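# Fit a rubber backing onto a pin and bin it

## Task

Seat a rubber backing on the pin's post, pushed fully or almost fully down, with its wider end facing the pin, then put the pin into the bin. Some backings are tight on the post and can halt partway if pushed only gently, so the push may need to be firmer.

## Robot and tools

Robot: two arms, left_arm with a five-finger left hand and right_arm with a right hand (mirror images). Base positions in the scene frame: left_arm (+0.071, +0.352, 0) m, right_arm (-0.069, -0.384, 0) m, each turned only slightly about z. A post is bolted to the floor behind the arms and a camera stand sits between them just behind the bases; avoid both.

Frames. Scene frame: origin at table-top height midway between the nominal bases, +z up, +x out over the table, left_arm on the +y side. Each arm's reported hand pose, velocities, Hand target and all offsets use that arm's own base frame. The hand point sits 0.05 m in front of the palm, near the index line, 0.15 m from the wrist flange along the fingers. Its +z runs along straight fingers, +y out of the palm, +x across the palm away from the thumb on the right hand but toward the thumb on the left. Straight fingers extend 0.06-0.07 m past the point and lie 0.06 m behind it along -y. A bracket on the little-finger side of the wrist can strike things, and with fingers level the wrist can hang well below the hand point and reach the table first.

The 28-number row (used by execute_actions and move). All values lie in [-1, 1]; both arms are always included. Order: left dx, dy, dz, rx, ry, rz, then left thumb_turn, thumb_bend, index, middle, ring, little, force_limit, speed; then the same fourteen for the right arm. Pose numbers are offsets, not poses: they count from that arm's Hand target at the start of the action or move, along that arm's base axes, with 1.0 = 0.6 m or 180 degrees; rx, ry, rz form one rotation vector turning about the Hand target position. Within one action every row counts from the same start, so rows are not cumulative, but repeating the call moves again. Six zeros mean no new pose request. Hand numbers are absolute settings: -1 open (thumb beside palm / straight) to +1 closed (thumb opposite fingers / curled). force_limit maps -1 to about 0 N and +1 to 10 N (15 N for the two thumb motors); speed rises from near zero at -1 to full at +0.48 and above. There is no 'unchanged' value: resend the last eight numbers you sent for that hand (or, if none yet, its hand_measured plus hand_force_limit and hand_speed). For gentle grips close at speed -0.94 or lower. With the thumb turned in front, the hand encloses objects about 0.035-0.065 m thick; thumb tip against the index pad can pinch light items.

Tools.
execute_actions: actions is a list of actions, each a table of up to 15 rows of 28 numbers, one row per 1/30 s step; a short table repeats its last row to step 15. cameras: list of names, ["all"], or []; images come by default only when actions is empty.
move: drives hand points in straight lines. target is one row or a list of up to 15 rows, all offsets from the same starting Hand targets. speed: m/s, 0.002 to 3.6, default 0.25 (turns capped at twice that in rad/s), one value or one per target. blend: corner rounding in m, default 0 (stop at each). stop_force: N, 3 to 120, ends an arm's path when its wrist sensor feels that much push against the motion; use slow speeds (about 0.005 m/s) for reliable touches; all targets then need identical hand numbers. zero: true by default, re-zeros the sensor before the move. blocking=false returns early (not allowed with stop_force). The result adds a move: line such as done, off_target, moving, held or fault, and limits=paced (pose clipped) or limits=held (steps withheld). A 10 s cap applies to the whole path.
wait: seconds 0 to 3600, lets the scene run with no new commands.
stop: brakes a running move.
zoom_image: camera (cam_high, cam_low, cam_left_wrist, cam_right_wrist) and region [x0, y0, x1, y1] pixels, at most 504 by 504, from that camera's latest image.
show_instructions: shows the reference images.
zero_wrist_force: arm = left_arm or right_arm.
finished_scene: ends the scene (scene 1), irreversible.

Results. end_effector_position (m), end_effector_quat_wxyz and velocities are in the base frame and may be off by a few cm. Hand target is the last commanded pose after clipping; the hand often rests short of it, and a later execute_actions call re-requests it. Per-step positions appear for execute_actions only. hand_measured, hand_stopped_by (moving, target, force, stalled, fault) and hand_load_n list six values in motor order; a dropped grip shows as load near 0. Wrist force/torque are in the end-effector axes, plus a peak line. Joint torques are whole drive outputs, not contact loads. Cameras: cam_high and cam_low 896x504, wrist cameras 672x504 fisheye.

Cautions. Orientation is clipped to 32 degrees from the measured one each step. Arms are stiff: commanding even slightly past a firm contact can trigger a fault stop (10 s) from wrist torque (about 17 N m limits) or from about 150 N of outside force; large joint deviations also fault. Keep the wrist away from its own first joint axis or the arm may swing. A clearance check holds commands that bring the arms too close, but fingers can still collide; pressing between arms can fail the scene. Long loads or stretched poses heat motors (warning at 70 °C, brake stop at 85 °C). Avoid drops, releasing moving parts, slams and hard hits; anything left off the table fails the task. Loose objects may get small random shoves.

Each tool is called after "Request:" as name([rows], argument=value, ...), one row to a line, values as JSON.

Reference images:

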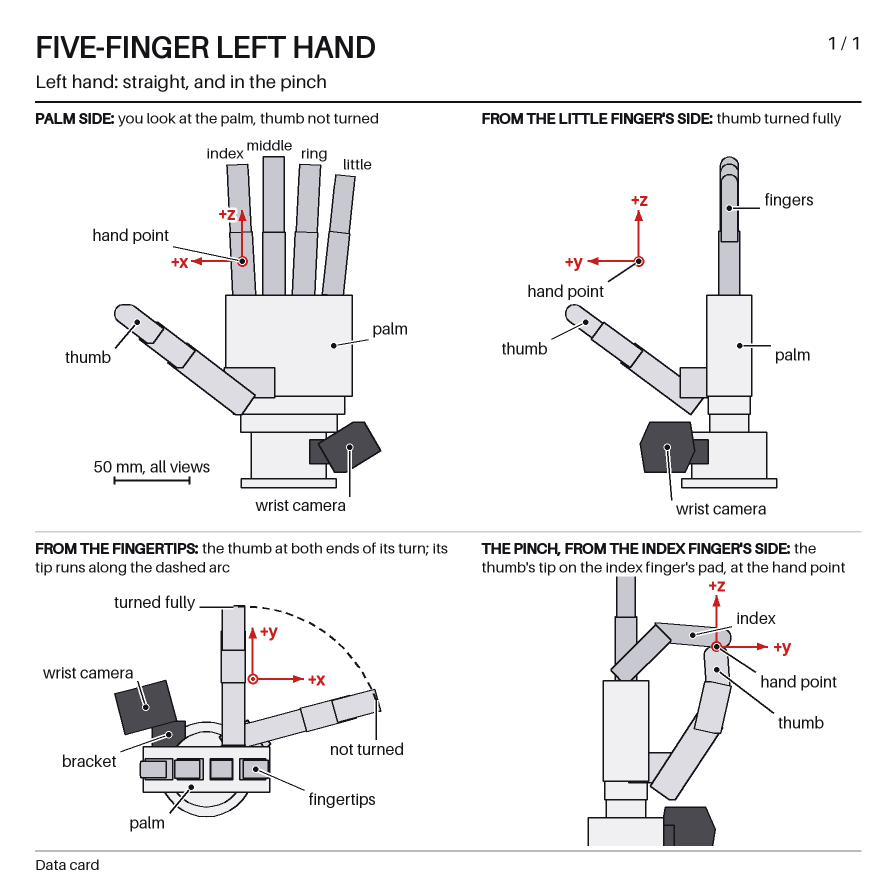

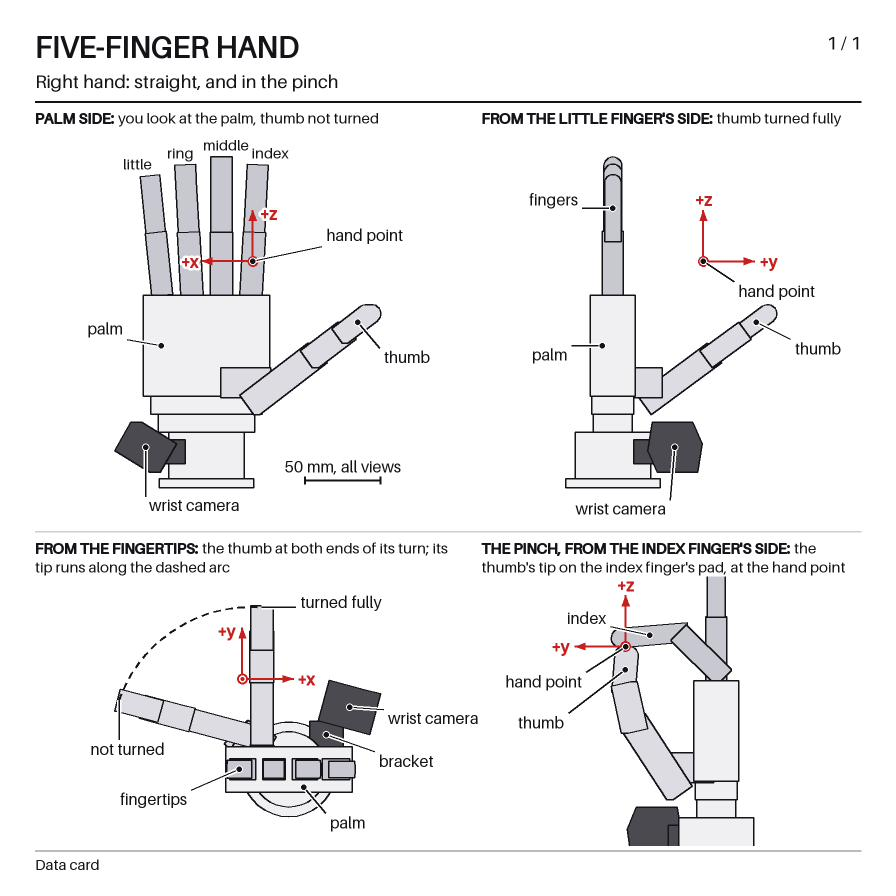

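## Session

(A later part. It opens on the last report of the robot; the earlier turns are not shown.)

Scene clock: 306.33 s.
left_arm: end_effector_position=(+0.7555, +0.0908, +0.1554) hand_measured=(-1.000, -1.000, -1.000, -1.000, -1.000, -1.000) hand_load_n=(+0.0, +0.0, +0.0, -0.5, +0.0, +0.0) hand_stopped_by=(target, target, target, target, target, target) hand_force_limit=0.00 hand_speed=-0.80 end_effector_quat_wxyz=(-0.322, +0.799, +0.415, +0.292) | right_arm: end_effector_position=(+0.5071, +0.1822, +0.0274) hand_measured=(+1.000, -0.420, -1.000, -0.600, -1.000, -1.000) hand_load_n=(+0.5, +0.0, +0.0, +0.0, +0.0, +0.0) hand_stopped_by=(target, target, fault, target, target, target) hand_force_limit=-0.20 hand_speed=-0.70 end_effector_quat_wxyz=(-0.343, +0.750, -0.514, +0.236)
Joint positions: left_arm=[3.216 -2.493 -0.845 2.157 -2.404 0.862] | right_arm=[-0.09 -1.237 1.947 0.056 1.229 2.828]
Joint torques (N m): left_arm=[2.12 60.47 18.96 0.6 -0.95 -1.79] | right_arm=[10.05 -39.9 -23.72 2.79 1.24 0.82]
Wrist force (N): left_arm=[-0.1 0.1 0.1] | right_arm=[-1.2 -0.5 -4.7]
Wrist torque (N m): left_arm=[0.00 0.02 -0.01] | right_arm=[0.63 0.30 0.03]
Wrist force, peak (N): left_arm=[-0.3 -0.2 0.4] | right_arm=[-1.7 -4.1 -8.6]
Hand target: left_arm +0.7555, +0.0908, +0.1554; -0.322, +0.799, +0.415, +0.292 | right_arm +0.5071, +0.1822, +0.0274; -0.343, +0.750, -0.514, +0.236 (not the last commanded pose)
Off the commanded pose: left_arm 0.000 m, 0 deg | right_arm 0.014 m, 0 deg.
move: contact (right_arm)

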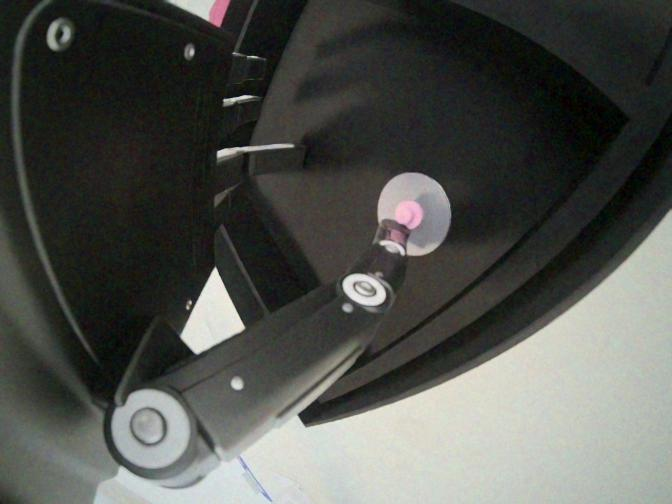

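Request:
move(target=[0,0,0,0,0,0,-1,-1,-1,-1,-1,-1,0,-0.8,0,0,-0.03,0,0,0,1,-0.42,-1,-0.6,-1,-1,-0.2,-0.7], speed=0.004, stop_force=14, zero=false, cameras=["cam_right_wrist"])

Request:
zoom_image(camera="cam_right_wrist", region=[340, 150, 460, 270])

Scene clock: 309.20 s.
left_arm: end_effector_position=(+0.7555, +0.0908, +0.1554) hand_measured=(-1.000, -1.000, -1.000, -1.000, -1.000, -1.000) hand_load_n=(+0.0, +0.0, +0.0, +0.0, +0.0, +0.0) hand_stopped_by=(target, target, target, target, target, target) hand_force_limit=0.00 hand_speed=-0.80 end_effector_quat_wxyz=(-0.322, +0.799, +0.415, +0.292) | right_arm: end_effector_position=(+0.5071, +0.1822, +0.0264) hand_measured=(+1.000, -0.420, -1.000, -0.600, -1.000, -1.000) hand_load_n=(+0.0, -0.5, +0.0, +0.5, +0.0, +0.0) hand_stopped_by=(target, target, fault, target, target, target) hand_force_limit=-0.20 hand_speed=-0.70 end_effector_quat_wxyz=(-0.343, +0.750, -0.514, +0.236)
Joint positions: left_arm=[3.216 -2.493 -0.845 2.157 -2.404 0.862] | right_arm=[-0.09 -1.235 1.948 0.053 1.229 2.828]
Joint torques (N m): left_arm=[1.5 61.07 19.03 0.68 -1.11 -1.76] | right_arm=[8.24 -35.54 -21.24 3.35 1.15 0.85]
Wrist force (N): left_arm=[-0.1 0.1 0.0] | right_arm=[0.0 -6.2 -11.6]
Wrist torque (N m): left_arm=[0.02 0.01 -0.01] | right_arm=[0.79 0.45 -0.06]
Wrist force, peak (N): left_arm=[-0.2 0.2 0.4] | right_arm=[0.6 -9.9 -15.4]
Hand target: left_arm +0.7555, +0.0908, +0.1554; -0.322, +0.799, +0.415, +0.292 | right_arm +0.5071, +0.1822, +0.0264; -0.343, +0.750, -0.514, +0.236 (not the last commanded pose)
Off the commanded pose: left_arm 0.000 m, 0 deg | right_arm 0.017 m, 0 deg.
move: contact (right_arm)

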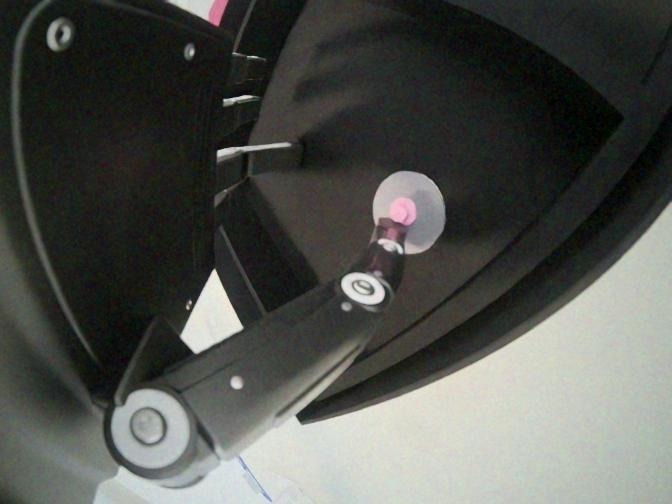

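Scaled by 4.200 from the camera's image (finer frame: 960x720).

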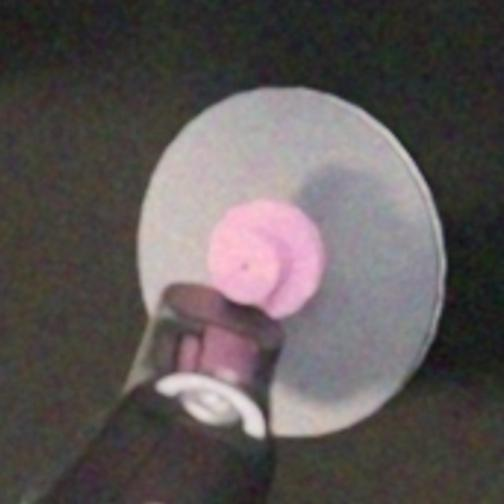

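Request:
move(target=[0,0,0,0,0,0,-1,-1,-1,-1,-1,-1,0,-0.8,0,0,0.01,0,0,0,1,-0.42,-1,-0.6,-1,-1,-0.2,-0.7], speed=0.02, cameras=["cam_right_wrist"])

Request:
zoom_image(camera="cam_right_wrist", region=[340, 150, 460, 270])

Scene clock: 311.17 s.
left_arm: end_effector_position=(+0.7555, +0.0908, +0.1554) hand_measured=(-1.000, -1.000, -1.000, -1.000, -1.000, -1.000) hand_load_n=(+0.0, +0.0, +0.0, +0.0, +0.0, +0.0) hand_stopped_by=(target, target, target, target, target, target) hand_force_limit=0.00 hand_speed=-0.80 end_effector_quat_wxyz=(-0.322, +0.799, +0.415, +0.292) | right_arm: end_effector_position=(+0.5071, +0.1822, +0.0323) hand_measured=(+1.000, -0.420, -1.000, -0.600, -1.000, -1.000) hand_load_n=(+0.0, +0.0, +0.0, +0.0, +0.0, +0.0) hand_stopped_by=(target, target, fault, target, target, target) hand_force_limit=-0.20 hand_speed=-0.70 end_effector_quat_wxyz=(-0.343, +0.750, -0.514, +0.236)
Joint positions: left_arm=[3.216 -2.493 -0.845 2.157 -2.404 0.862] | right_arm=[-0.09 -1.245 1.942 0.068 1.229 2.828]
Joint torques (N m): left_arm=[2.17 60.88 18.37 0.47 -1.04 -1.73] | right_arm=[10.3 -42.86 -26.47 2.88 0.93 0.93]
Wrist force (N): left_arm=[-0.1 0.0 0.1] | right_arm=[0.0 3.6 0.8]
Wrist torque (N m): left_arm=[-0.01 0.01 0.00] | right_arm=[0.59 0.07 0.16]
Wrist force, peak (N): left_arm=[-0.4 -0.1 0.4] | right_arm=[0.0 -6.3 -11.7]
Hand target: left_arm +0.7555, +0.0908, +0.1554; -0.322, +0.799, +0.415, +0.292 | right_arm +0.5071, +0.1822, +0.0324; -0.343, +0.750, -0.514, +0.236
Off the commanded pose: left_arm 0.000 m, 0 deg | right_arm 0.000 m, 0 deg.
move: done

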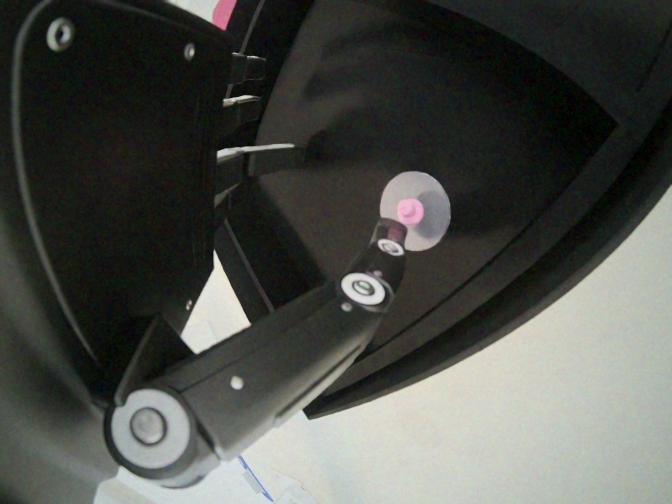

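Scaled by 4.200 from the camera's image (finer frame: 960x720).

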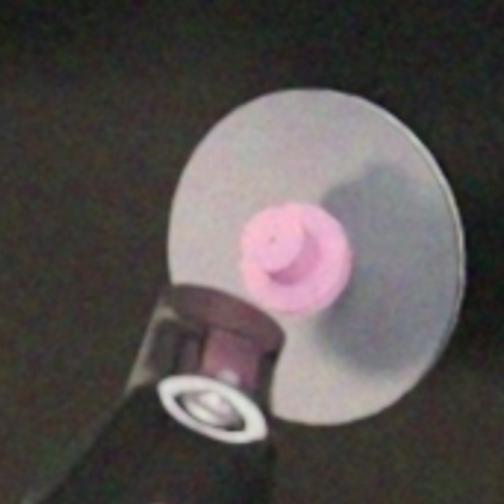

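Request:
move([
  [0,0,0,0,0,0,-1,-1,-1,-1,-1,-1,0,-0.8,0,0,0.022,0,0,0,1,-0.6,-1,0.2,-1,-1,-0.2,-0.7],
  [0,0,0,0,0,0,-1,-1,-1,-1,-1,-1,0,-0.8,-0.0117,-0.024,0.022,0,0,0,1,-0.6,-1,0.2,-1,-1,-0.2,-0.7],
  [0,0,0,0,0,0,-1,-1,-1,-1,-1,-1,0,-0.8,-0.0117,-0.024,0.002,0,0,0,1,-0.6,-1,0.2,-1,-1,-0.2,-0.7],
], speed=0.03, stop_force=5, cameras=["cam_right_wrist"])

Request:
zoom_image(camera="cam_right_wrist", region=[340, 150, 460, 270])

Scene clock: 317.80 s.
left_arm: end_effector_position=(+0.7555, +0.0908, +0.1554) hand_measured=(-1.000, -1.000, -1.000, -1.000, -1.000, -1.000) hand_load_n=(+0.0, +0.0, +0.0, +0.0, +0.0, +0.0) hand_stopped_by=(target, target, target, target, target, target) hand_force_limit=0.00 hand_speed=-0.80 end_effector_quat_wxyz=(-0.322, +0.799, +0.415, +0.292) | right_arm: end_effector_position=(+0.5001, +0.1678, +0.0336) hand_measured=(+1.000, -0.600, -1.000, +0.200, -1.000, -1.000) hand_load_n=(+0.0, +0.0, +0.0, +0.0, +0.0, +0.0) hand_stopped_by=(target, target, fault, target, target, target) hand_force_limit=-0.20 hand_speed=-0.70 end_effector_quat_wxyz=(-0.343, +0.750, -0.514, +0.236)
Joint positions: left_arm=[3.216 -2.493 -0.845 2.157 -2.404 0.862] | right_arm=[-0.132 -1.266 1.97 0.072 1.199 2.797]
Joint torques (N m): left_arm=[1.54 60.98 18.35 0.62 -1.07 -1.87] | right_arm=[-7.85 -15.58 -2.42 -1.15 -1.81 1.1]
Wrist force (N): left_arm=[-0.3 -0.1 0.2] | right_arm=[-0.3 3.3 0.6]
Wrist torque (N m): left_arm=[-0.03 0.05 -0.01] | right_arm=[0.56 0.12 0.21]
Wrist force, peak (N): left_arm=[-0.3 0.0 0.4] | right_arm=[-0.4 4.1 0.5]
Hand target: left_arm +0.7555, +0.0908, +0.1554; -0.322, +0.799, +0.415, +0.292 | right_arm +0.5001, +0.1678, +0.0336; -0.343, +0.750, -0.514, +0.236
Off the commanded pose: left_arm 0.000 m, 0 deg | right_arm 0.000 m, 0 deg.
move: done

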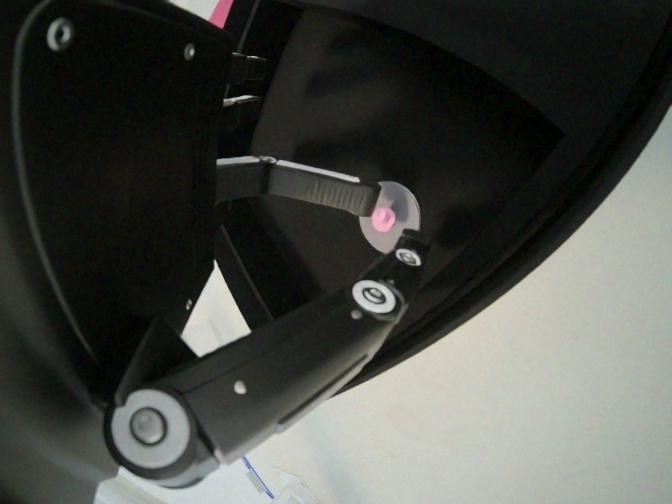

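Scaled by 4.200 from the camera's image (finer frame: 960x720).

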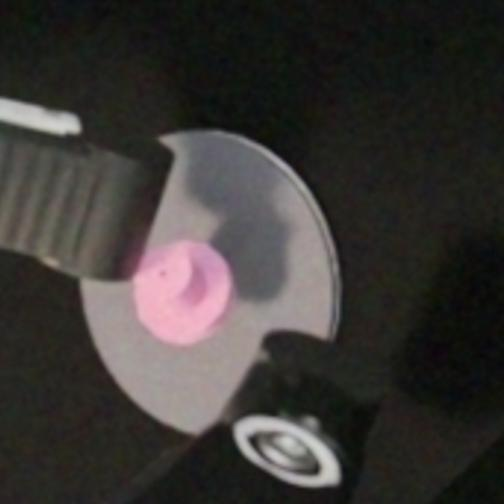

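Request:
move([
  [0,0,0,0,0,0,-1,-1,-1,-1,-1,-1,0,-0.8,0.004,0.006,0,0,0,0,1,-0.6,-1,0.15,-1,-1,-0.2,-0.7],
  [0,0,0,0,0,0,-1,-1,-1,-1,-1,-1,0,-0.8,0.004,0.006,-0.0115,0,0,0,1,-0.6,-1,0.15,-1,-1,-0.2,-0.7],
], speed=0.015, stop_force=4, cameras=["cam_right_wrist"])

Request:
zoom_image(camera="cam_right_wrist", region=[340, 150, 460, 270])

Scene clock: 322.00 s.
left_arm: end_effector_position=(+0.7555, +0.0908, +0.1554) hand_measured=(-1.000, -1.000, -1.000, -1.000, -1.000, -1.000) hand_load_n=(-0.5, +0.0, +0.0, -0.5, +0.0, +0.0) hand_stopped_by=(target, target, target, target, target, target) hand_force_limit=0.00 hand_speed=-0.80 end_effector_quat_wxyz=(-0.322, +0.799, +0.415, +0.292) | right_arm: end_effector_position=(+0.5025, +0.1714, +0.0267) hand_measured=(+1.000, -0.600, -1.000, +0.150, -1.000, -1.000) hand_load_n=(+0.0, +0.0, +0.0, +0.0, +0.0, +0.0) hand_stopped_by=(target, target, fault, target, target, target) hand_force_limit=-0.20 hand_speed=-0.70 end_effector_quat_wxyz=(-0.343, +0.750, -0.514, +0.236)
Joint positions: left_arm=[3.216 -2.493 -0.845 2.157 -2.404 0.862] | right_arm=[-0.121 -1.248 1.968 0.054 1.207 2.805]
Joint torques (N m): left_arm=[2.23 60.88 18.28 0.47 -0.92 -1.75] | right_arm=[11.86 -16.11 -3.42 -1.07 0.92 1.28]
Wrist force (N): left_arm=[-0.1 -0.1 0.3] | right_arm=[0.0 3.5 0.9]
Wrist torque (N m): left_arm=[-0.04 0.03 0.00] | right_arm=[0.55 0.07 0.23]
Wrist force, peak (N): left_arm=[-0.4 -0.1 0.3] | right_arm=[-0.3 3.8 0.5]
Hand target: left_arm +0.7555, +0.0908, +0.1554; -0.322, +0.799, +0.415, +0.292 | right_arm +0.5025, +0.1714, +0.0267; -0.343, +0.750, -0.514, +0.236
Off the commanded pose: left_arm 0.000 m, 0 deg | right_arm 0.000 m, 0 deg.
move: done

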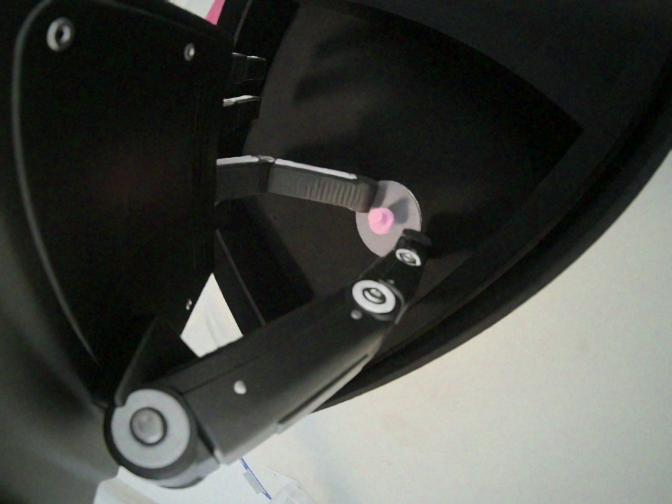

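Scaled by 4.200 from the camera's image (finer frame: 960x720).

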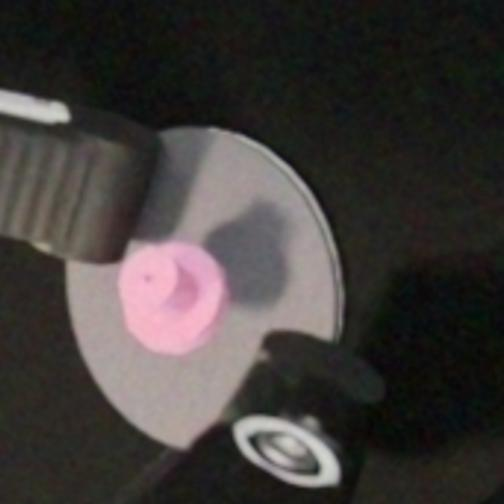

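Request:
move(target=[0,0,0,0,0,0,-1,-1,-1,-1,-1,-1,0,-0.8,-0.0012,0.0031,0.0055,0,0,0,1,-0.6,-1,0.15,-1,-1,-0.6,-0.7], speed=0.015)

Request:
move(target=[0,0,0,0,0,0,-1,-1,-1,-1,-1,-1,0,-0.8,0,0,0,0,0,0,1,-0.40,-1,0.33,-1,-1,-0.6,-0.9], speed=0.015, cameras=["cam_right_wrist"])

Request:
zoom_image(camera="cam_right_wrist", region=[340, 150, 460, 270])

Scene clock: 324.60 s.
left_arm: end_effector_position=(+0.7555, +0.0908, +0.1554) hand_measured=(-1.000, -1.000, -1.000, -1.000, -1.000, -1.000) hand_load_n=(-0.5, +0.0, +0.0, +0.0, +0.0, +0.0) hand_stopped_by=(target, target, target, target, target, target) hand_force_limit=0.00 hand_speed=-0.80 end_effector_quat_wxyz=(-0.322, +0.799, +0.415, +0.292) | right_arm: end_effector_position=(+0.5018, +0.1733, +0.0299) hand_measured=(+1.000, -0.600, -1.000, +0.150, -1.000, -1.000) hand_load_n=(+0.0, +0.0, +0.0, +0.0, +0.0, +0.0) hand_stopped_by=(target, target, fault, target, target, target) hand_force_limit=-0.60 hand_speed=-0.70 end_effector_quat_wxyz=(-0.343, +0.750, -0.514, +0.236)
Joint positions: left_arm=[3.216 -2.493 -0.845 2.157 -2.404 0.862] | right_arm=[-0.116 -1.255 1.966 0.061 1.21 2.809]
Joint torques (N m): left_arm=[1.51 60.74 18.83 0.63 -1.02 -1.7] | right_arm=[11.09 -41.75 -24.67 2.83 0.87 1.22]
Wrist force (N): left_arm=[-0.1 0.2 0.1] | right_arm=[-0.2 3.5 0.6]
Wrist torque (N m): left_arm=[0.02 0.01 -0.01] | right_arm=[0.59 0.11 0.22]
Wrist force, peak (N): left_arm=[-0.2 0.1 0.5] | right_arm=[-0.4 3.8 0.9]
Hand target: left_arm +0.7555, +0.0908, +0.1554; -0.322, +0.799, +0.415, +0.292 | right_arm +0.5018, +0.1733, +0.0300; -0.343, +0.750, -0.514, +0.236
Off the commanded pose: left_arm 0.000 m, 0 deg | right_arm 0.000 m, 0 deg.
move: done

Scene clock: 326.23 s.
left_arm: end_effector_position=(+0.7555, +0.0908, +0.1554) hand_measured=(-1.000, -1.000, -1.000, -1.000, -1.000, -1.000) hand_load_n=(+0.0, +0.0, +0.0, +0.0, +0.0, +0.0) hand_stopped_by=(target, target, target, target, target, target) hand_force_limit=0.00 hand_speed=-0.80 end_effector_quat_wxyz=(-0.322, +0.799, +0.415, +0.292) | right_arm: end_effector_position=(+0.5018, +0.1733, +0.0300) hand_measured=(+1.000, -0.400, -1.000, +0.330, -1.000, -1.000) hand_load_n=(+0.0, +0.0, -0.5, +0.0, +0.0, +0.0) hand_stopped_by=(target, target, fault, target, target, target) hand_force_limit=-0.60 hand_speed=-0.90 end_effector_quat_wxyz=(-0.343, +0.750, -0.514, +0.236)
Joint positions: left_arm=[3.216 -2.493 -0.845 2.157 -2.404 0.862] | right_arm=[-0.116 -1.255 1.966 0.061 1.21 2.809]
Joint torques (N m): left_arm=[2.07 62.12 18.56 0.68 -1.02 -1.83] | right_arm=[10.59 -42.2 -25.05 2.98 1.1 0.99]
Wrist force (N): left_arm=[-0.3 -0.1 0.2] | right_arm=[-0.3 3.4 0.5]
Wrist torque (N m): left_arm=[-0.04 0.05 -0.01] | right_arm=[0.56 0.12 0.21]
Wrist force, peak (N): left_arm=[-0.3 0.0 0.4] | right_arm=[-0.3 3.8 0.9]
Hand target: left_arm +0.7555, +0.0908, +0.1554; -0.322, +0.799, +0.415, +0.292 | right_arm +0.5018, +0.1733, +0.0300; -0.343, +0.750, -0.514, +0.236
Off the commanded pose: left_arm 0.000 m, 0 deg | right_arm 0.000 m, 0 deg.
move: done

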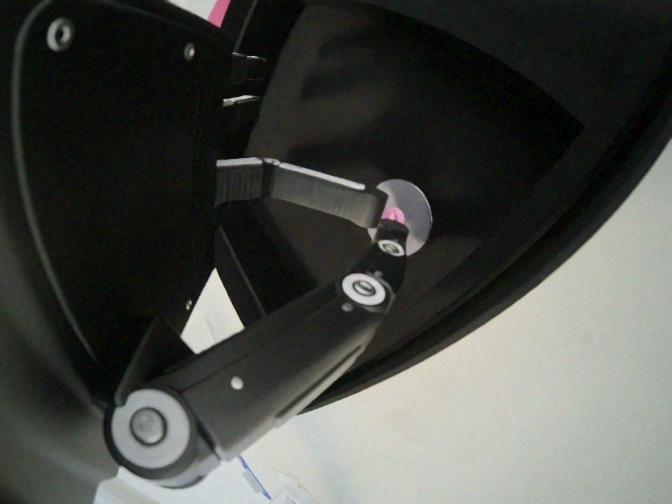

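Scaled by 4.200 from the camera's image (finer frame: 960x720).

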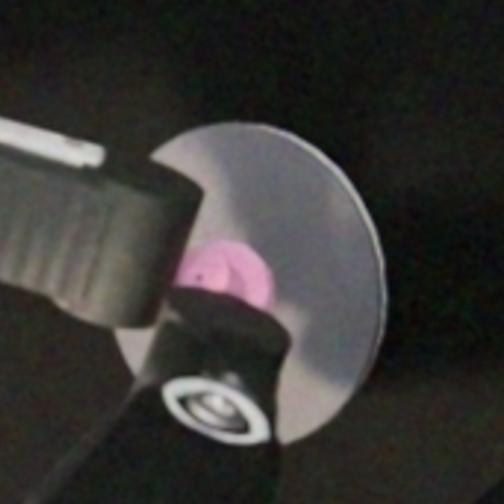

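Request:
move(target=[0,0,0,0,0,0,-1,-1,-1,-1,-1,-1,0,-0.8,0,0,-0.02,0,0,0,1,-0.40,-1,0.33,-1,-1,-0.6,-0.9], speed=0.005, stop_force=8, cameras=["cam_right_wrist"])

Request:
zoom_image(camera="cam_right_wrist", region=[340, 150, 460, 270])

Scene clock: 330.17 s.
left_arm: end_effector_position=(+0.7555, +0.0908, +0.1554) hand_measured=(-1.000, -1.000, -1.000, -1.000, -1.000, -1.000) hand_load_n=(+0.0, +0.0, +0.0, +0.0, +0.0, +0.0) hand_stopped_by=(target, target, target, target, target, target) hand_force_limit=0.00 hand_speed=-0.80 end_effector_quat_wxyz=(-0.322, +0.799, +0.415, +0.292) | right_arm: end_effector_position=(+0.5018, +0.1733, +0.0251) hand_measured=(+1.000, -0.400, -1.000, +0.330, -1.000, -1.000) hand_load_n=(+0.0, +1.5, +0.0, -3.0, +0.0, +0.0) hand_stopped_by=(target, target, fault, target, target, target) hand_force_limit=-0.60 hand_speed=-0.90 end_effector_quat_wxyz=(-0.343, +0.750, -0.514, +0.236)
Joint positions: left_arm=[3.216 -2.493 -0.845 2.157 -2.404 0.862] | right_arm=[-0.116 -1.246 1.97 0.048 1.21 2.809]
Joint torques (N m): left_arm=[2.06 61.01 18.16 0.5 -1.06 -1.78] | right_arm=[10.07 -39.33 -23.68 3.18 1 0.86]
Wrist force (N): left_arm=[0.0 0.1 0.3] | right_arm=[1.6 -2.1 -4.7]
Wrist torque (N m): left_arm=[-0.01 0.01 0.00] | right_arm=[0.30 0.13 0.11]
Wrist force, peak (N): left_arm=[-0.3 0.0 0.3] | right_arm=[1.8 -4.4 -5.5]
Hand target: left_arm +0.7555, +0.0908, +0.1554; -0.322, +0.799, +0.415, +0.292 | right_arm +0.5018, +0.1733, +0.0251; -0.343, +0.750, -0.514, +0.236 (not the last commanded pose)
Off the commanded pose: left_arm 0.000 m, 0 deg | right_arm 0.007 m, 0 deg.
move: contact (right_arm)

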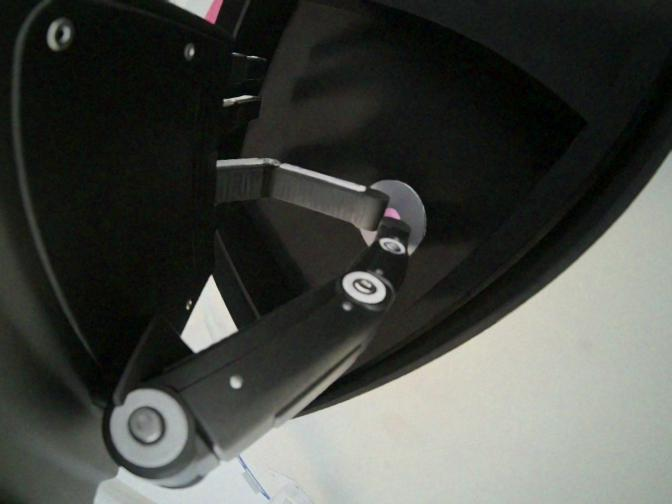

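Scaled by 4.200 from the camera's image (finer frame: 960x720).

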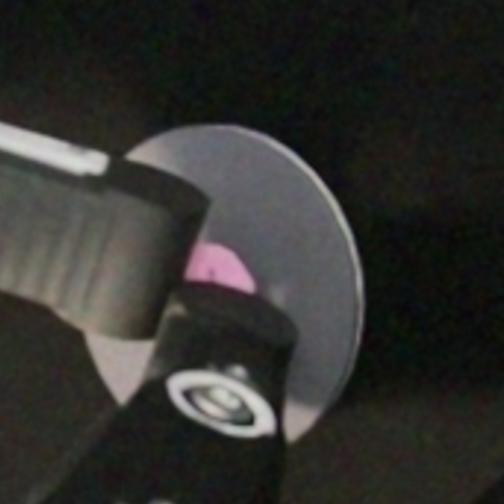

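Request:
move(target=[0,0,0,0,0,0,-1,-1,-1,-1,-1,-1,0,-0.8,0,0,-0.02,0,0,0,1,-0.40,-1,0.33,-1,-1,-0.6,-0.9], speed=0.004, stop_force=16, zero=false, cameras=["cam_right_wrist"])

Request:
zoom_image(camera="cam_right_wrist", region=[340, 150, 460, 270])

Scene clock: 332.43 s.
left_arm: end_effector_position=(+0.7555, +0.0908, +0.1554) hand_measured=(-1.000, -1.000, -1.000, -1.000, -1.000, -1.000) hand_load_n=(+0.0, +0.0, +0.0, +0.0, +0.0, +0.0) hand_stopped_by=(target, target, target, target, target, target) hand_force_limit=0.00 hand_speed=-0.80 end_effector_quat_wxyz=(-0.322, +0.799, +0.415, +0.292) | right_arm: end_effector_position=(+0.5019, +0.1733, +0.0242) hand_measured=(+1.000, -0.400, -1.000, +0.330, -1.000, -1.000) hand_load_n=(+0.0, +3.5, +0.0, -5.0, +0.0, +0.0) hand_stopped_by=(target, target, fault, target, target, target) hand_force_limit=-0.60 hand_speed=-0.90 end_effector_quat_wxyz=(-0.343, +0.750, -0.514, +0.236)
Joint positions: left_arm=[3.216 -2.493 -0.845 2.157 -2.404 0.862] | right_arm=[-0.116 -1.245 1.971 0.046 1.21 2.809]
Joint torques (N m): left_arm=[2.15 61.27 18.19 0.47 -0.91 -1.85] | right_arm=[11.01 -35.61 -20.48 3.4 0.93 0.74]
Wrist force (N): left_arm=[-0.3 -0.2 0.3] | right_arm=[1.4 -8.1 -8.8]
Wrist torque (N m): left_arm=[-0.06 0.06 -0.01] | right_arm=[0.02 0.25 -0.03]
Wrist force, peak (N): left_arm=[-0.3 -0.2 0.3] | right_arm=[1.5 -11.3 -9.9]
Hand target: left_arm +0.7555, +0.0908, +0.1554; -0.322, +0.799, +0.415, +0.292 | right_arm +0.5019, +0.1733, +0.0242; -0.343, +0.750, -0.514, +0.236 (not the last commanded pose)
Off the commanded pose: left_arm 0.000 m, 0 deg | right_arm 0.011 m, 0 deg.
move: contact (right_arm)

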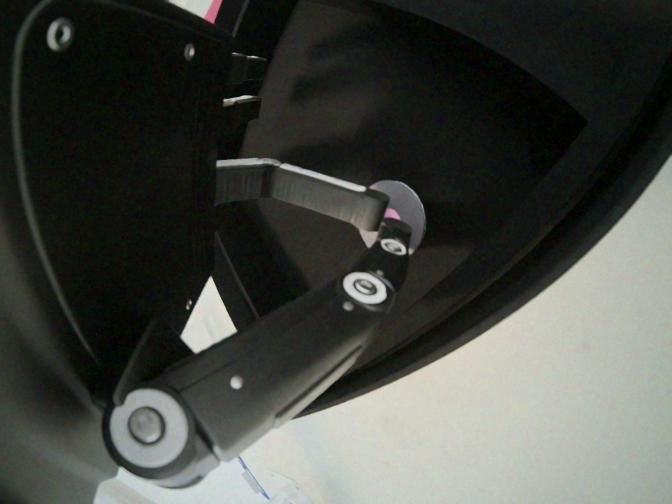

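Scaled by 4.200 from the camera's image (finer frame: 960x720).

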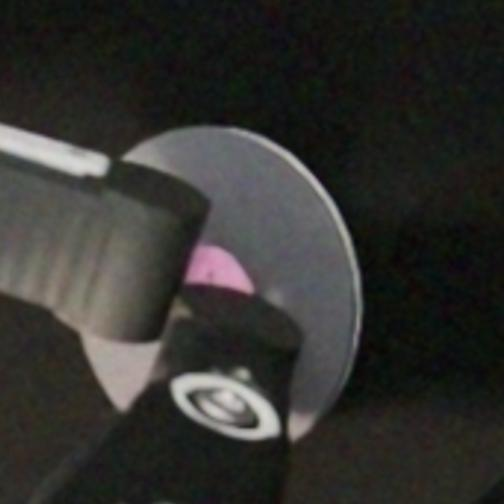

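Request:
move(target=[0,0,0,0,0,0,-1,-1,-1,-1,-1,-1,0,-0.8,0,0,-0.02,0,0,0,1,-0.40,-1,0.33,-1,-1,-0.6,-0.9], speed=0.004, stop_force=24, zero=false)

Request:
move(target=[0,0,0,0,0,0,-1,-1,-1,-1,-1,-1,0,-0.8,0,0,0.015,0,0,0,1,-0.40,-1,0.33,-1,-1,-0.6,-0.9], speed=0.02, cameras=["cam_right_wrist"])

Request:
zoom_image(camera="cam_right_wrist", region=[340, 150, 460, 270])

Scene clock: 335.17 s.
left_arm: end_effector_position=(+0.7555, +0.0908, +0.1554) hand_measured=(-1.000, -1.000, -1.000, -1.000, -1.000, -1.000) hand_load_n=(+0.0, +0.0, +0.0, +0.0, +0.0, +0.0) hand_stopped_by=(target, target, target, target, target, target) hand_force_limit=0.00 hand_speed=-0.80 end_effector_quat_wxyz=(-0.322, +0.799, +0.415, +0.292) | right_arm: end_effector_position=(+0.5021, +0.1733, +0.0233) hand_measured=(+1.000, -0.402, -1.000, +0.330, -1.000, -1.000) hand_load_n=(+0.0, +6.0, +0.0, -7.5, +0.0, +0.0) hand_stopped_by=(target, target, fault, target, target, target) hand_force_limit=-0.60 hand_speed=-0.90 end_effector_quat_wxyz=(-0.343, +0.750, -0.513, +0.236)
Joint positions: left_arm=[3.216 -2.493 -0.845 2.157 -2.404 0.862] | right_arm=[-0.116 -1.243 1.972 0.043 1.21 2.809]
Joint torques (N m): left_arm=[2.56 61.18 18.06 0.57 -1.06 -1.91] | right_arm=[11.12 -32.51 -16.66 4.04 1.1 0.66]
Wrist force (N): left_arm=[-0.2 0.0 0.0] | right_arm=[2.3 -15.3 -12.3]
Wrist torque (N m): left_arm=[-0.01 0.03 -0.01] | right_arm=[-0.32 0.27 -0.17]
Wrist force, peak (N): left_arm=[0.0 -0.2 0.4] | right_arm=[2.6 -19.0 -13.4]
Hand target: left_arm +0.7555, +0.0908, +0.1554; -0.322, +0.799, +0.415, +0.292 | right_arm +0.5021, +0.1733, +0.0233; -0.343, +0.750, -0.513, +0.236 (not the last commanded pose)
Off the commanded pose: left_arm 0.000 m, 0 deg | right_arm 0.011 m, 0 deg.
move: contact (right_arm)

Scene clock: 335.97 s.
left_arm: end_effector_position=(+0.7555, +0.0908, +0.1554) hand_measured=(-1.000, -1.000, -1.000, -1.000, -1.000, -1.000) hand_load_n=(+0.0, +0.0, +0.0, +0.0, +0.0, +0.0) hand_stopped_by=(target, target, target, target, target, target) hand_force_limit=0.00 hand_speed=-0.80 end_effector_quat_wxyz=(-0.322, +0.799, +0.415, +0.292) | right_arm: end_effector_position=(+0.5021, +0.1733, +0.0323) hand_measured=(+1.000, -0.400, -1.000, +0.330, -1.000, -1.000) hand_load_n=(+0.0, +0.5, +0.0, +0.0, -0.5, +0.0) hand_stopped_by=(target, target, fault, target, target, target) hand_force_limit=-0.60 hand_speed=-0.90 end_effector_quat_wxyz=(-0.343, +0.750, -0.513, +0.236)
Joint positions: left_arm=[3.216 -2.493 -0.845 2.157 -2.404 0.862] | right_arm=[-0.116 -1.258 1.964 0.066 1.211 2.809]
Joint torques (N m): left_arm=[2.32 61.59 18.45 0.52 -0.93 -1.83] | right_arm=[10.12 -42.41 -24.47 3.09 0.69 0.97]
Wrist force (N): left_arm=[-0.1 -0.1 0.2] | right_arm=[-0.4 3.5 0.8]
Wrist torque (N m): left_arm=[-0.03 0.02 0.00] | right_arm=[0.57 0.14 0.21]
Wrist force, peak (N): left_arm=[-0.3 -0.2 0.1] | right_arm=[2.1 -15.4 -12.3]
Hand target: left_arm +0.7555, +0.0908, +0.1554; -0.322, +0.799, +0.415, +0.292 | right_arm +0.5021, +0.1733, +0.0323; -0.343, +0.750, -0.513, +0.236
Off the commanded pose: left_arm 0.000 m, 0 deg | right_arm 0.000 m, 0 deg.
move: done

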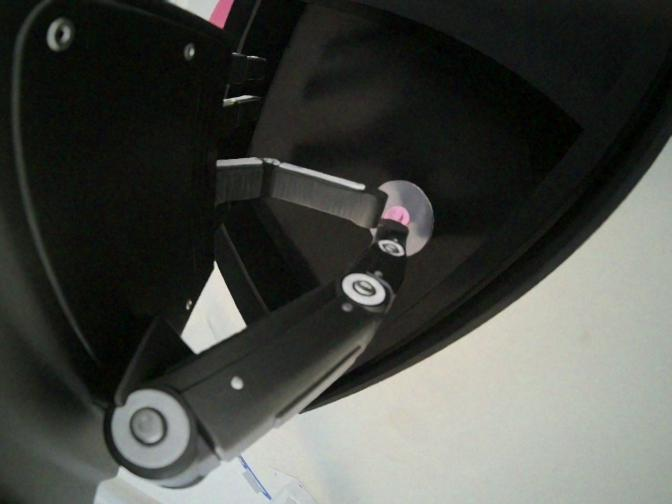

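Scaled by 4.200 from the camera's image (finer frame: 960x720).

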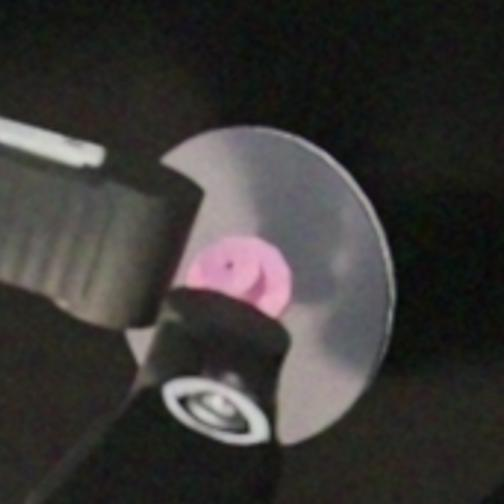

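Request:
move([
  [0,0,0,0,0,0,-1,-1,-1,-1,-1,-1,0,-0.8,0,0,0,0,0,0,1,-0.65,-1,0.1,-1,-1,-0.6,-0.7],
  [0,0,0,0,0,0,-1,-1,-1,-1,-1,-1,0,-0.8,-0.01,0,0.03,0,0,0,1,-0.65,-1,0.1,-1,-1,-0.6,-0.7],
], speed=0.04, cameras=["cam_right_wrist"])

Request:
zoom_image(camera="cam_right_wrist", region=[360, 170, 440, 250])

Scene clock: 339.07 s.
left_arm: end_effector_position=(+0.7555, +0.0908, +0.1554) hand_measured=(-1.000, -1.000, -1.000, -1.000, -1.000, -1.000) hand_load_n=(-0.5, +0.0, +0.0, +0.0, +0.0, +0.0) hand_stopped_by=(target, target, target, target, target, target) hand_force_limit=0.00 hand_speed=-0.80 end_effector_quat_wxyz=(-0.322, +0.799, +0.415, +0.292) | right_arm: end_effector_position=(+0.4961, +0.1733, +0.0503) hand_measured=(+1.000, -0.650, -1.000, +0.100, -1.000, -1.000) hand_load_n=(+0.0, +0.0, +0.0, +0.0, -0.5, +0.0) hand_stopped_by=(target, target, fault, target, target, target) hand_force_limit=-0.60 hand_speed=-0.70 end_effector_quat_wxyz=(-0.343, +0.750, -0.513, +0.236)
Joint positions: left_arm=[3.216 -2.493 -0.845 2.157 -2.404 0.862] | right_arm=[-0.118 -1.299 1.962 0.109 1.209 2.807]
Joint torques (N m): left_arm=[2.49 61.75 18.72 0.66 -1.07 -1.85] | right_arm=[-9.77 -41.31 -25.4 3.06 -1.46 -1]
Wrist force (N): left_arm=[-0.2 0.1 0.1] | right_arm=[-0.6 3.6 0.8]
Wrist torque (N m): left_arm=[0.00 0.02 -0.01] | right_arm=[0.58 0.17 0.19]
Wrist force, peak (N): left_arm=[-0.3 -0.2 0.2] | right_arm=[-0.5 4.0 0.6]
Hand target: left_arm +0.7555, +0.0908, +0.1554; -0.322, +0.799, +0.415, +0.292 | right_arm +0.4961, +0.1733, +0.0503; -0.343, +0.750, -0.513, +0.236
Off the commanded pose: left_arm 0.000 m, 0 deg | right_arm 0.000 m, 0 deg.
move: done

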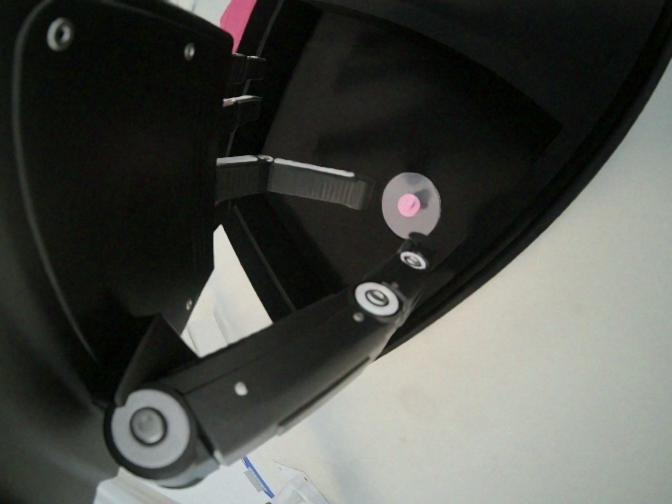

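Scaled by 6.300 from the camera's image (finer frame: 960x720).

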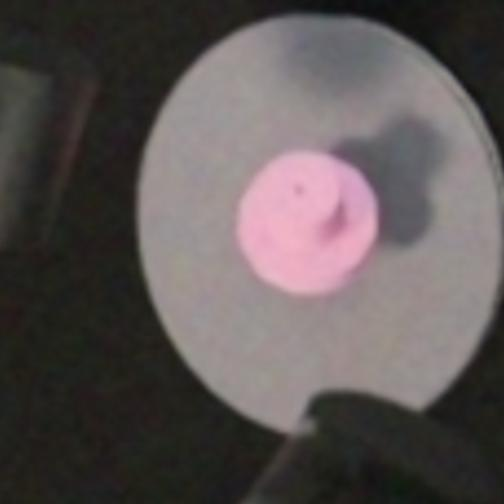

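Request:
move([
  [0,0,0,0,0,0,-1,-1,-1,-1,-1,-1,0,-0.8,0,-0.0158,0,0,0,0,1,-0.65,-1,0.1,-1,-1,-0.6,-0.7],
  [0,0,0,0,0,0,-1,-1,-1,-1,-1,-1,0,-0.8,0,-0.0158,-0.027,0,0,0,1,-0.65,-1,0.1,-1,-1,-0.6,-0.7],
], speed=0.03, stop_force=4, cameras=["cam_right_wrist"])

Request:
zoom_image(camera="cam_right_wrist", region=[340, 150, 460, 270])

Scene clock: 350.10 s.
left_arm: end_effector_position=(+0.7555, +0.0908, +0.1554) hand_measured=(-1.000, -1.000, -1.000, -1.000, -1.000, -1.000) hand_load_n=(+0.0, +0.0, +0.0, +0.0, +0.0, +0.0) hand_stopped_by=(target, target, target, target, target, target) hand_force_limit=0.00 hand_speed=-0.80 end_effector_quat_wxyz=(-0.322, +0.799, +0.415, +0.292) | right_arm: end_effector_position=(+0.4961, +0.1638, +0.0341) hand_measured=(+1.000, -0.650, -1.000, +0.100, -1.000, -1.000) hand_load_n=(-0.5, -1.0, +0.0, +0.0, +0.0, +0.0) hand_stopped_by=(target, target, fault, target, target, target) hand_force_limit=-0.60 hand_speed=-0.70 end_effector_quat_wxyz=(-0.343, +0.750, -0.513, +0.236)
Joint positions: left_arm=[3.216 -2.493 -0.845 2.157 -2.404 0.862] | right_arm=[-0.145 -1.276 1.984 0.071 1.19 2.787]
Joint torques (N m): left_arm=[1.96 61.67 18.49 0.57 -1.06 -1.77] | right_arm=[-4.33 -14.57 -2.33 -0.98 -1.26 1.04]
Wrist force (N): left_arm=[-0.1 -0.2 0.2] | right_arm=[-0.1 2.1 1.1]
Wrist torque (N m): left_arm=[-0.04 0.02 0.00] | right_arm=[0.42 0.11 0.18]
Wrist force, peak (N): left_arm=[-0.4 -0.1 0.3] | right_arm=[-0.5 3.8 1.0]
Hand target: left_arm +0.7555, +0.0908, +0.1554; -0.322, +0.799, +0.415, +0.292 | right_arm +0.4961, +0.1638, +0.0341; -0.343, +0.750, -0.513, +0.236
Off the commanded pose: left_arm 0.000 m, 0 deg | right_arm 0.000 m, 0 deg.
move: done

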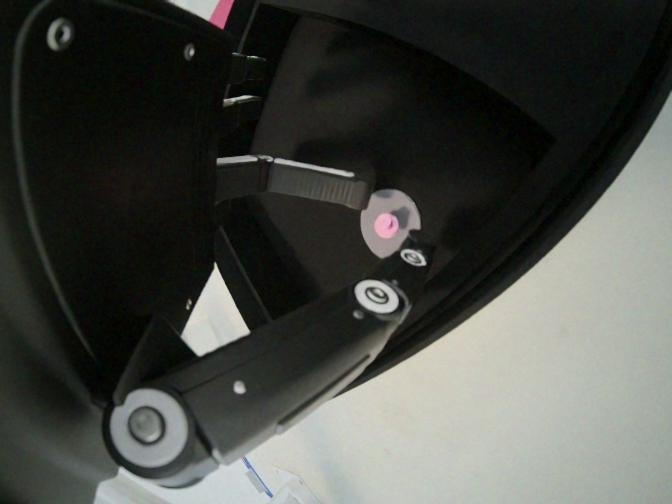

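Scaled by 4.200 from the camera's image (finer frame: 960x720).

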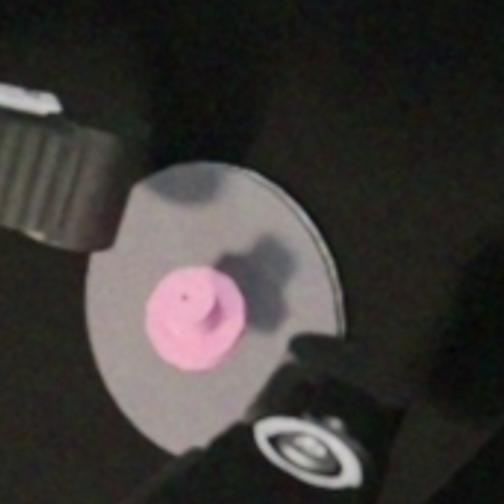

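Request:
zoom_image(camera="cam_right_wrist", region=[356, 184, 426, 264])

Scaled by 6.300 from the camera's image (finer frame: 960x720).

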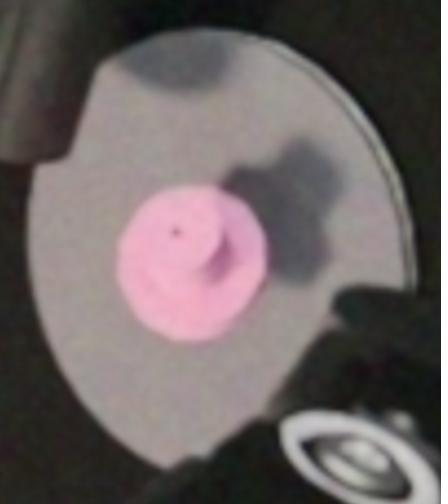

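Request:
move(target=[0,0,0,0,0,0,-1,-1,-1,-1,-1,-1,0,-0.8,0,0,-0.0112,0,0,0,1,-0.65,-1,0.1,-1,-1,-0.4,-0.7], speed=0.02, stop_force=3)

Request:
move(target=[0,0,0,0,0,0,-1,-1,-1,-1,-1,-1,0,-0.8,0,0,0,0,0,0,1,-0.44,-1,0.29,-1,-1,-0.4,-0.9], cameras=["cam_right_wrist"])

Request:
zoom_image(camera="cam_right_wrist", region=[340, 150, 460, 270])

Scene clock: 360.83 s.
left_arm: end_effector_position=(+0.7555, +0.0908, +0.1554) hand_measured=(-1.000, -1.000, -1.000, -1.000, -1.000, -1.000) hand_load_n=(+0.0, +0.0, +0.0, +0.0, +0.0, +0.0) hand_stopped_by=(target, target, target, target, target, target) hand_force_limit=0.00 hand_speed=-0.80 end_effector_quat_wxyz=(-0.322, +0.799, +0.415, +0.292) | right_arm: end_effector_position=(+0.4961, +0.1638, +0.0300) hand_measured=(+1.000, -0.650, -1.000, +0.100, -1.000, -1.000) hand_load_n=(-0.5, -0.5, +0.0, +0.0, +0.0, +0.0) hand_stopped_by=(target, target, fault, target, target, target) hand_force_limit=-0.40 hand_speed=-0.70 end_effector_quat_wxyz=(-0.343, +0.750, -0.513, +0.236)
Joint positions: left_arm=[3.216 -2.493 -0.845 2.157 -2.404 0.862] | right_arm=[-0.145 -1.269 1.989 0.06 1.19 2.787]
Joint torques (N m): left_arm=[2.22 61.64 18.97 0.61 -1.23 -1.59] | right_arm=[11.11 -39.14 -23.13 3.22 0.56 0.71]
Wrist force (N): left_arm=[-0.1 -0.2 0.2] | right_arm=[-0.3 -0.1 -1.1]
Wrist torque (N m): left_arm=[-0.05 0.03 0.00] | right_arm=[0.29 0.16 0.16]
Wrist force, peak (N): left_arm=[-0.4 -0.2 0.3] | right_arm=[-0.9 -6.3 -5.6]
Hand target: left_arm +0.7555, +0.0908, +0.1554; -0.322, +0.799, +0.415, +0.292 | right_arm +0.4961, +0.1638, +0.0300; -0.343, +0.750, -0.513, +0.236 (not the last commanded pose)
Off the commanded pose: left_arm 0.000 m, 0 deg | right_arm 0.003 m, 0 deg.
move: contact (right_arm)

Scene clock: 362.53 s.
left_arm: end_effector_position=(+0.7555, +0.0908, +0.1554) hand_measured=(-1.000, -1.000, -1.000, -1.000, -1.000, -1.000) hand_load_n=(+0.0, +0.0, +0.0, +0.0, +0.0, +0.0) hand_stopped_by=(target, target, target, target, target, target) hand_force_limit=0.00 hand_speed=-0.80 end_effector_quat_wxyz=(-0.322, +0.799, +0.415, +0.292) | right_arm: end_effector_position=(+0.4960, +0.1638, +0.0300) hand_measured=(+1.000, -0.440, -1.000, +0.290, -1.000, -1.000) hand_load_n=(+0.0, +0.0, +0.0, +0.0, +0.0, +0.0) hand_stopped_by=(target, target, fault, target, target, target) hand_force_limit=-0.40 hand_speed=-0.90 end_effector_quat_wxyz=(-0.343, +0.750, -0.513, +0.236)
Joint positions: left_arm=[3.216 -2.493 -0.845 2.157 -2.404 0.862] | right_arm=[-0.145 -1.269 1.989 0.06 1.19 2.787]
Joint torques (N m): left_arm=[1.96 62.81 17.74 0.58 -1.08 -1.71] | right_arm=[11.73 -38.9 -23.31 1.41 0.58 0.6]
Wrist force (N): left_arm=[0.1 0.0 0.1] | right_arm=[-0.5 3.5 0.8]
Wrist torque (N m): left_arm=[-0.01 0.00 0.00] | right_arm=[0.55 0.14 0.20]
Wrist force, peak (N): left_arm=[-0.3 0.1 0.4] | right_arm=[-0.2 3.8 0.7]
Hand target: left_arm +0.7555, +0.0908, +0.1554; -0.322, +0.799, +0.415, +0.292 | right_arm +0.4961, +0.1638, +0.0300; -0.343, +0.750, -0.513, +0.236
Off the commanded pose: left_arm 0.000 m, 0 deg | right_arm 0.000 m, 0 deg.
move: done

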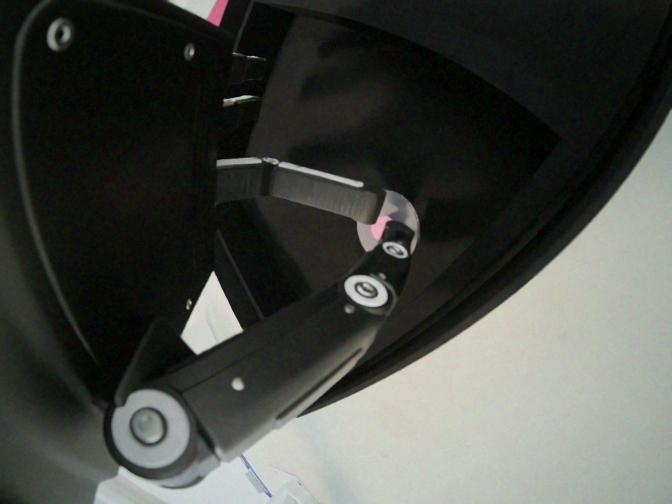

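Scaled by 4.200 from the camera's image (finer frame: 960x720).

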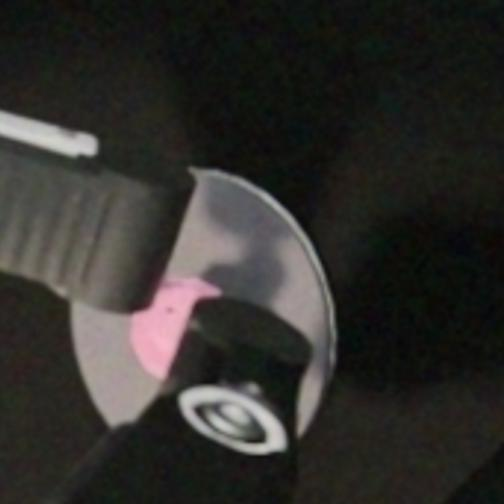

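Request:
move([
  [0,0,0,0,0,0,-1,-1,-1,-1,-1,-1,0,-0.8,-0.0019,0.005,0,0,0,0,1,-0.50,-1,0.26,-1,-1,-0.4,-0.9],
  [0,0,0,0,0,0,-1,-1,-1,-1,-1,-1,0,-0.8,-0.0019,0.005,-0.005,0,0,0,1,-0.50,-1,0.26,-1,-1,-0.4,-0.9],
], speed=0.01, stop_force=4, cameras=["cam_right_wrist"])

Request:
zoom_image(camera="cam_right_wrist", region=[340, 150, 460, 270])

Scene clock: 365.30 s.
left_arm: end_effector_position=(+0.7555, +0.0908, +0.1554) hand_measured=(-1.000, -1.000, -1.000, -1.000, -1.000, -1.000) hand_load_n=(+0.0, +0.0, +0.0, +0.0, +0.0, +0.0) hand_stopped_by=(target, target, target, target, target, target) hand_force_limit=0.00 hand_speed=-0.80 end_effector_quat_wxyz=(-0.322, +0.799, +0.415, +0.292) | right_arm: end_effector_position=(+0.4949, +0.1668, +0.0270) hand_measured=(+1.000, -0.500, -1.000, +0.260, -1.000, -1.000) hand_load_n=(+0.0, +0.0, +0.0, +0.0, +0.0, +0.0) hand_stopped_by=(target, target, fault, target, target, target) hand_force_limit=-0.40 hand_speed=-0.90 end_effector_quat_wxyz=(-0.343, +0.750, -0.513, +0.236)
Joint positions: left_arm=[3.216 -2.493 -0.845 2.157 -2.404 0.862] | right_arm=[-0.137 -1.265 1.993 0.05 1.196 2.793]
Joint torques (N m): left_arm=[1.83 61.84 18.6 0.51 -1.12 -1.82] | right_arm=[11.26 -16.14 -1.27 -1.15 1.08 1.1]
Wrist force (N): left_arm=[0.0 -0.1 0.2] | right_arm=[-0.2 3.4 0.5]
Wrist torque (N m): left_arm=[-0.04 0.02 0.00] | right_arm=[0.55 0.11 0.21]
Wrist force, peak (N): left_arm=[-0.1 -0.1 0.6] | right_arm=[-0.7 3.8 1.2]
Hand target: left_arm +0.7555, +0.0908, +0.1554; -0.322, +0.799, +0.415, +0.292 | right_arm +0.4949, +0.1668, +0.0270; -0.343, +0.750, -0.513, +0.236
Off the commanded pose: left_arm 0.000 m, 0 deg | right_arm 0.000 m, 0 deg.
move: done

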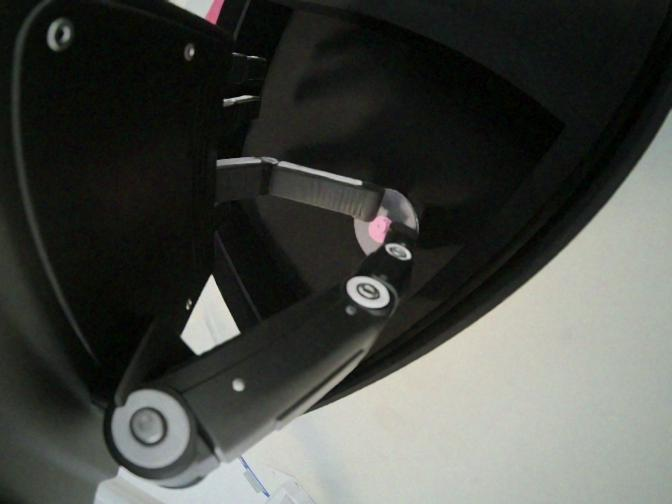

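Scaled by 4.200 from the camera's image (finer frame: 960x720).

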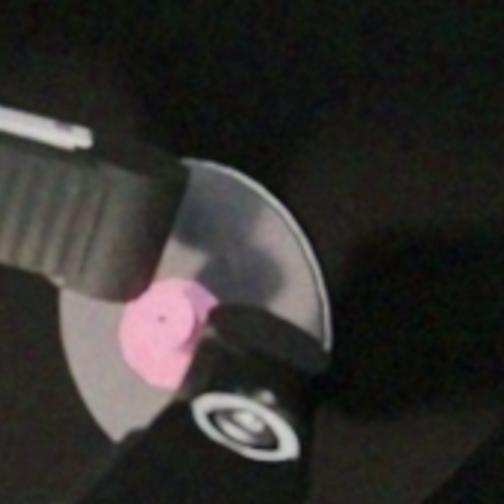

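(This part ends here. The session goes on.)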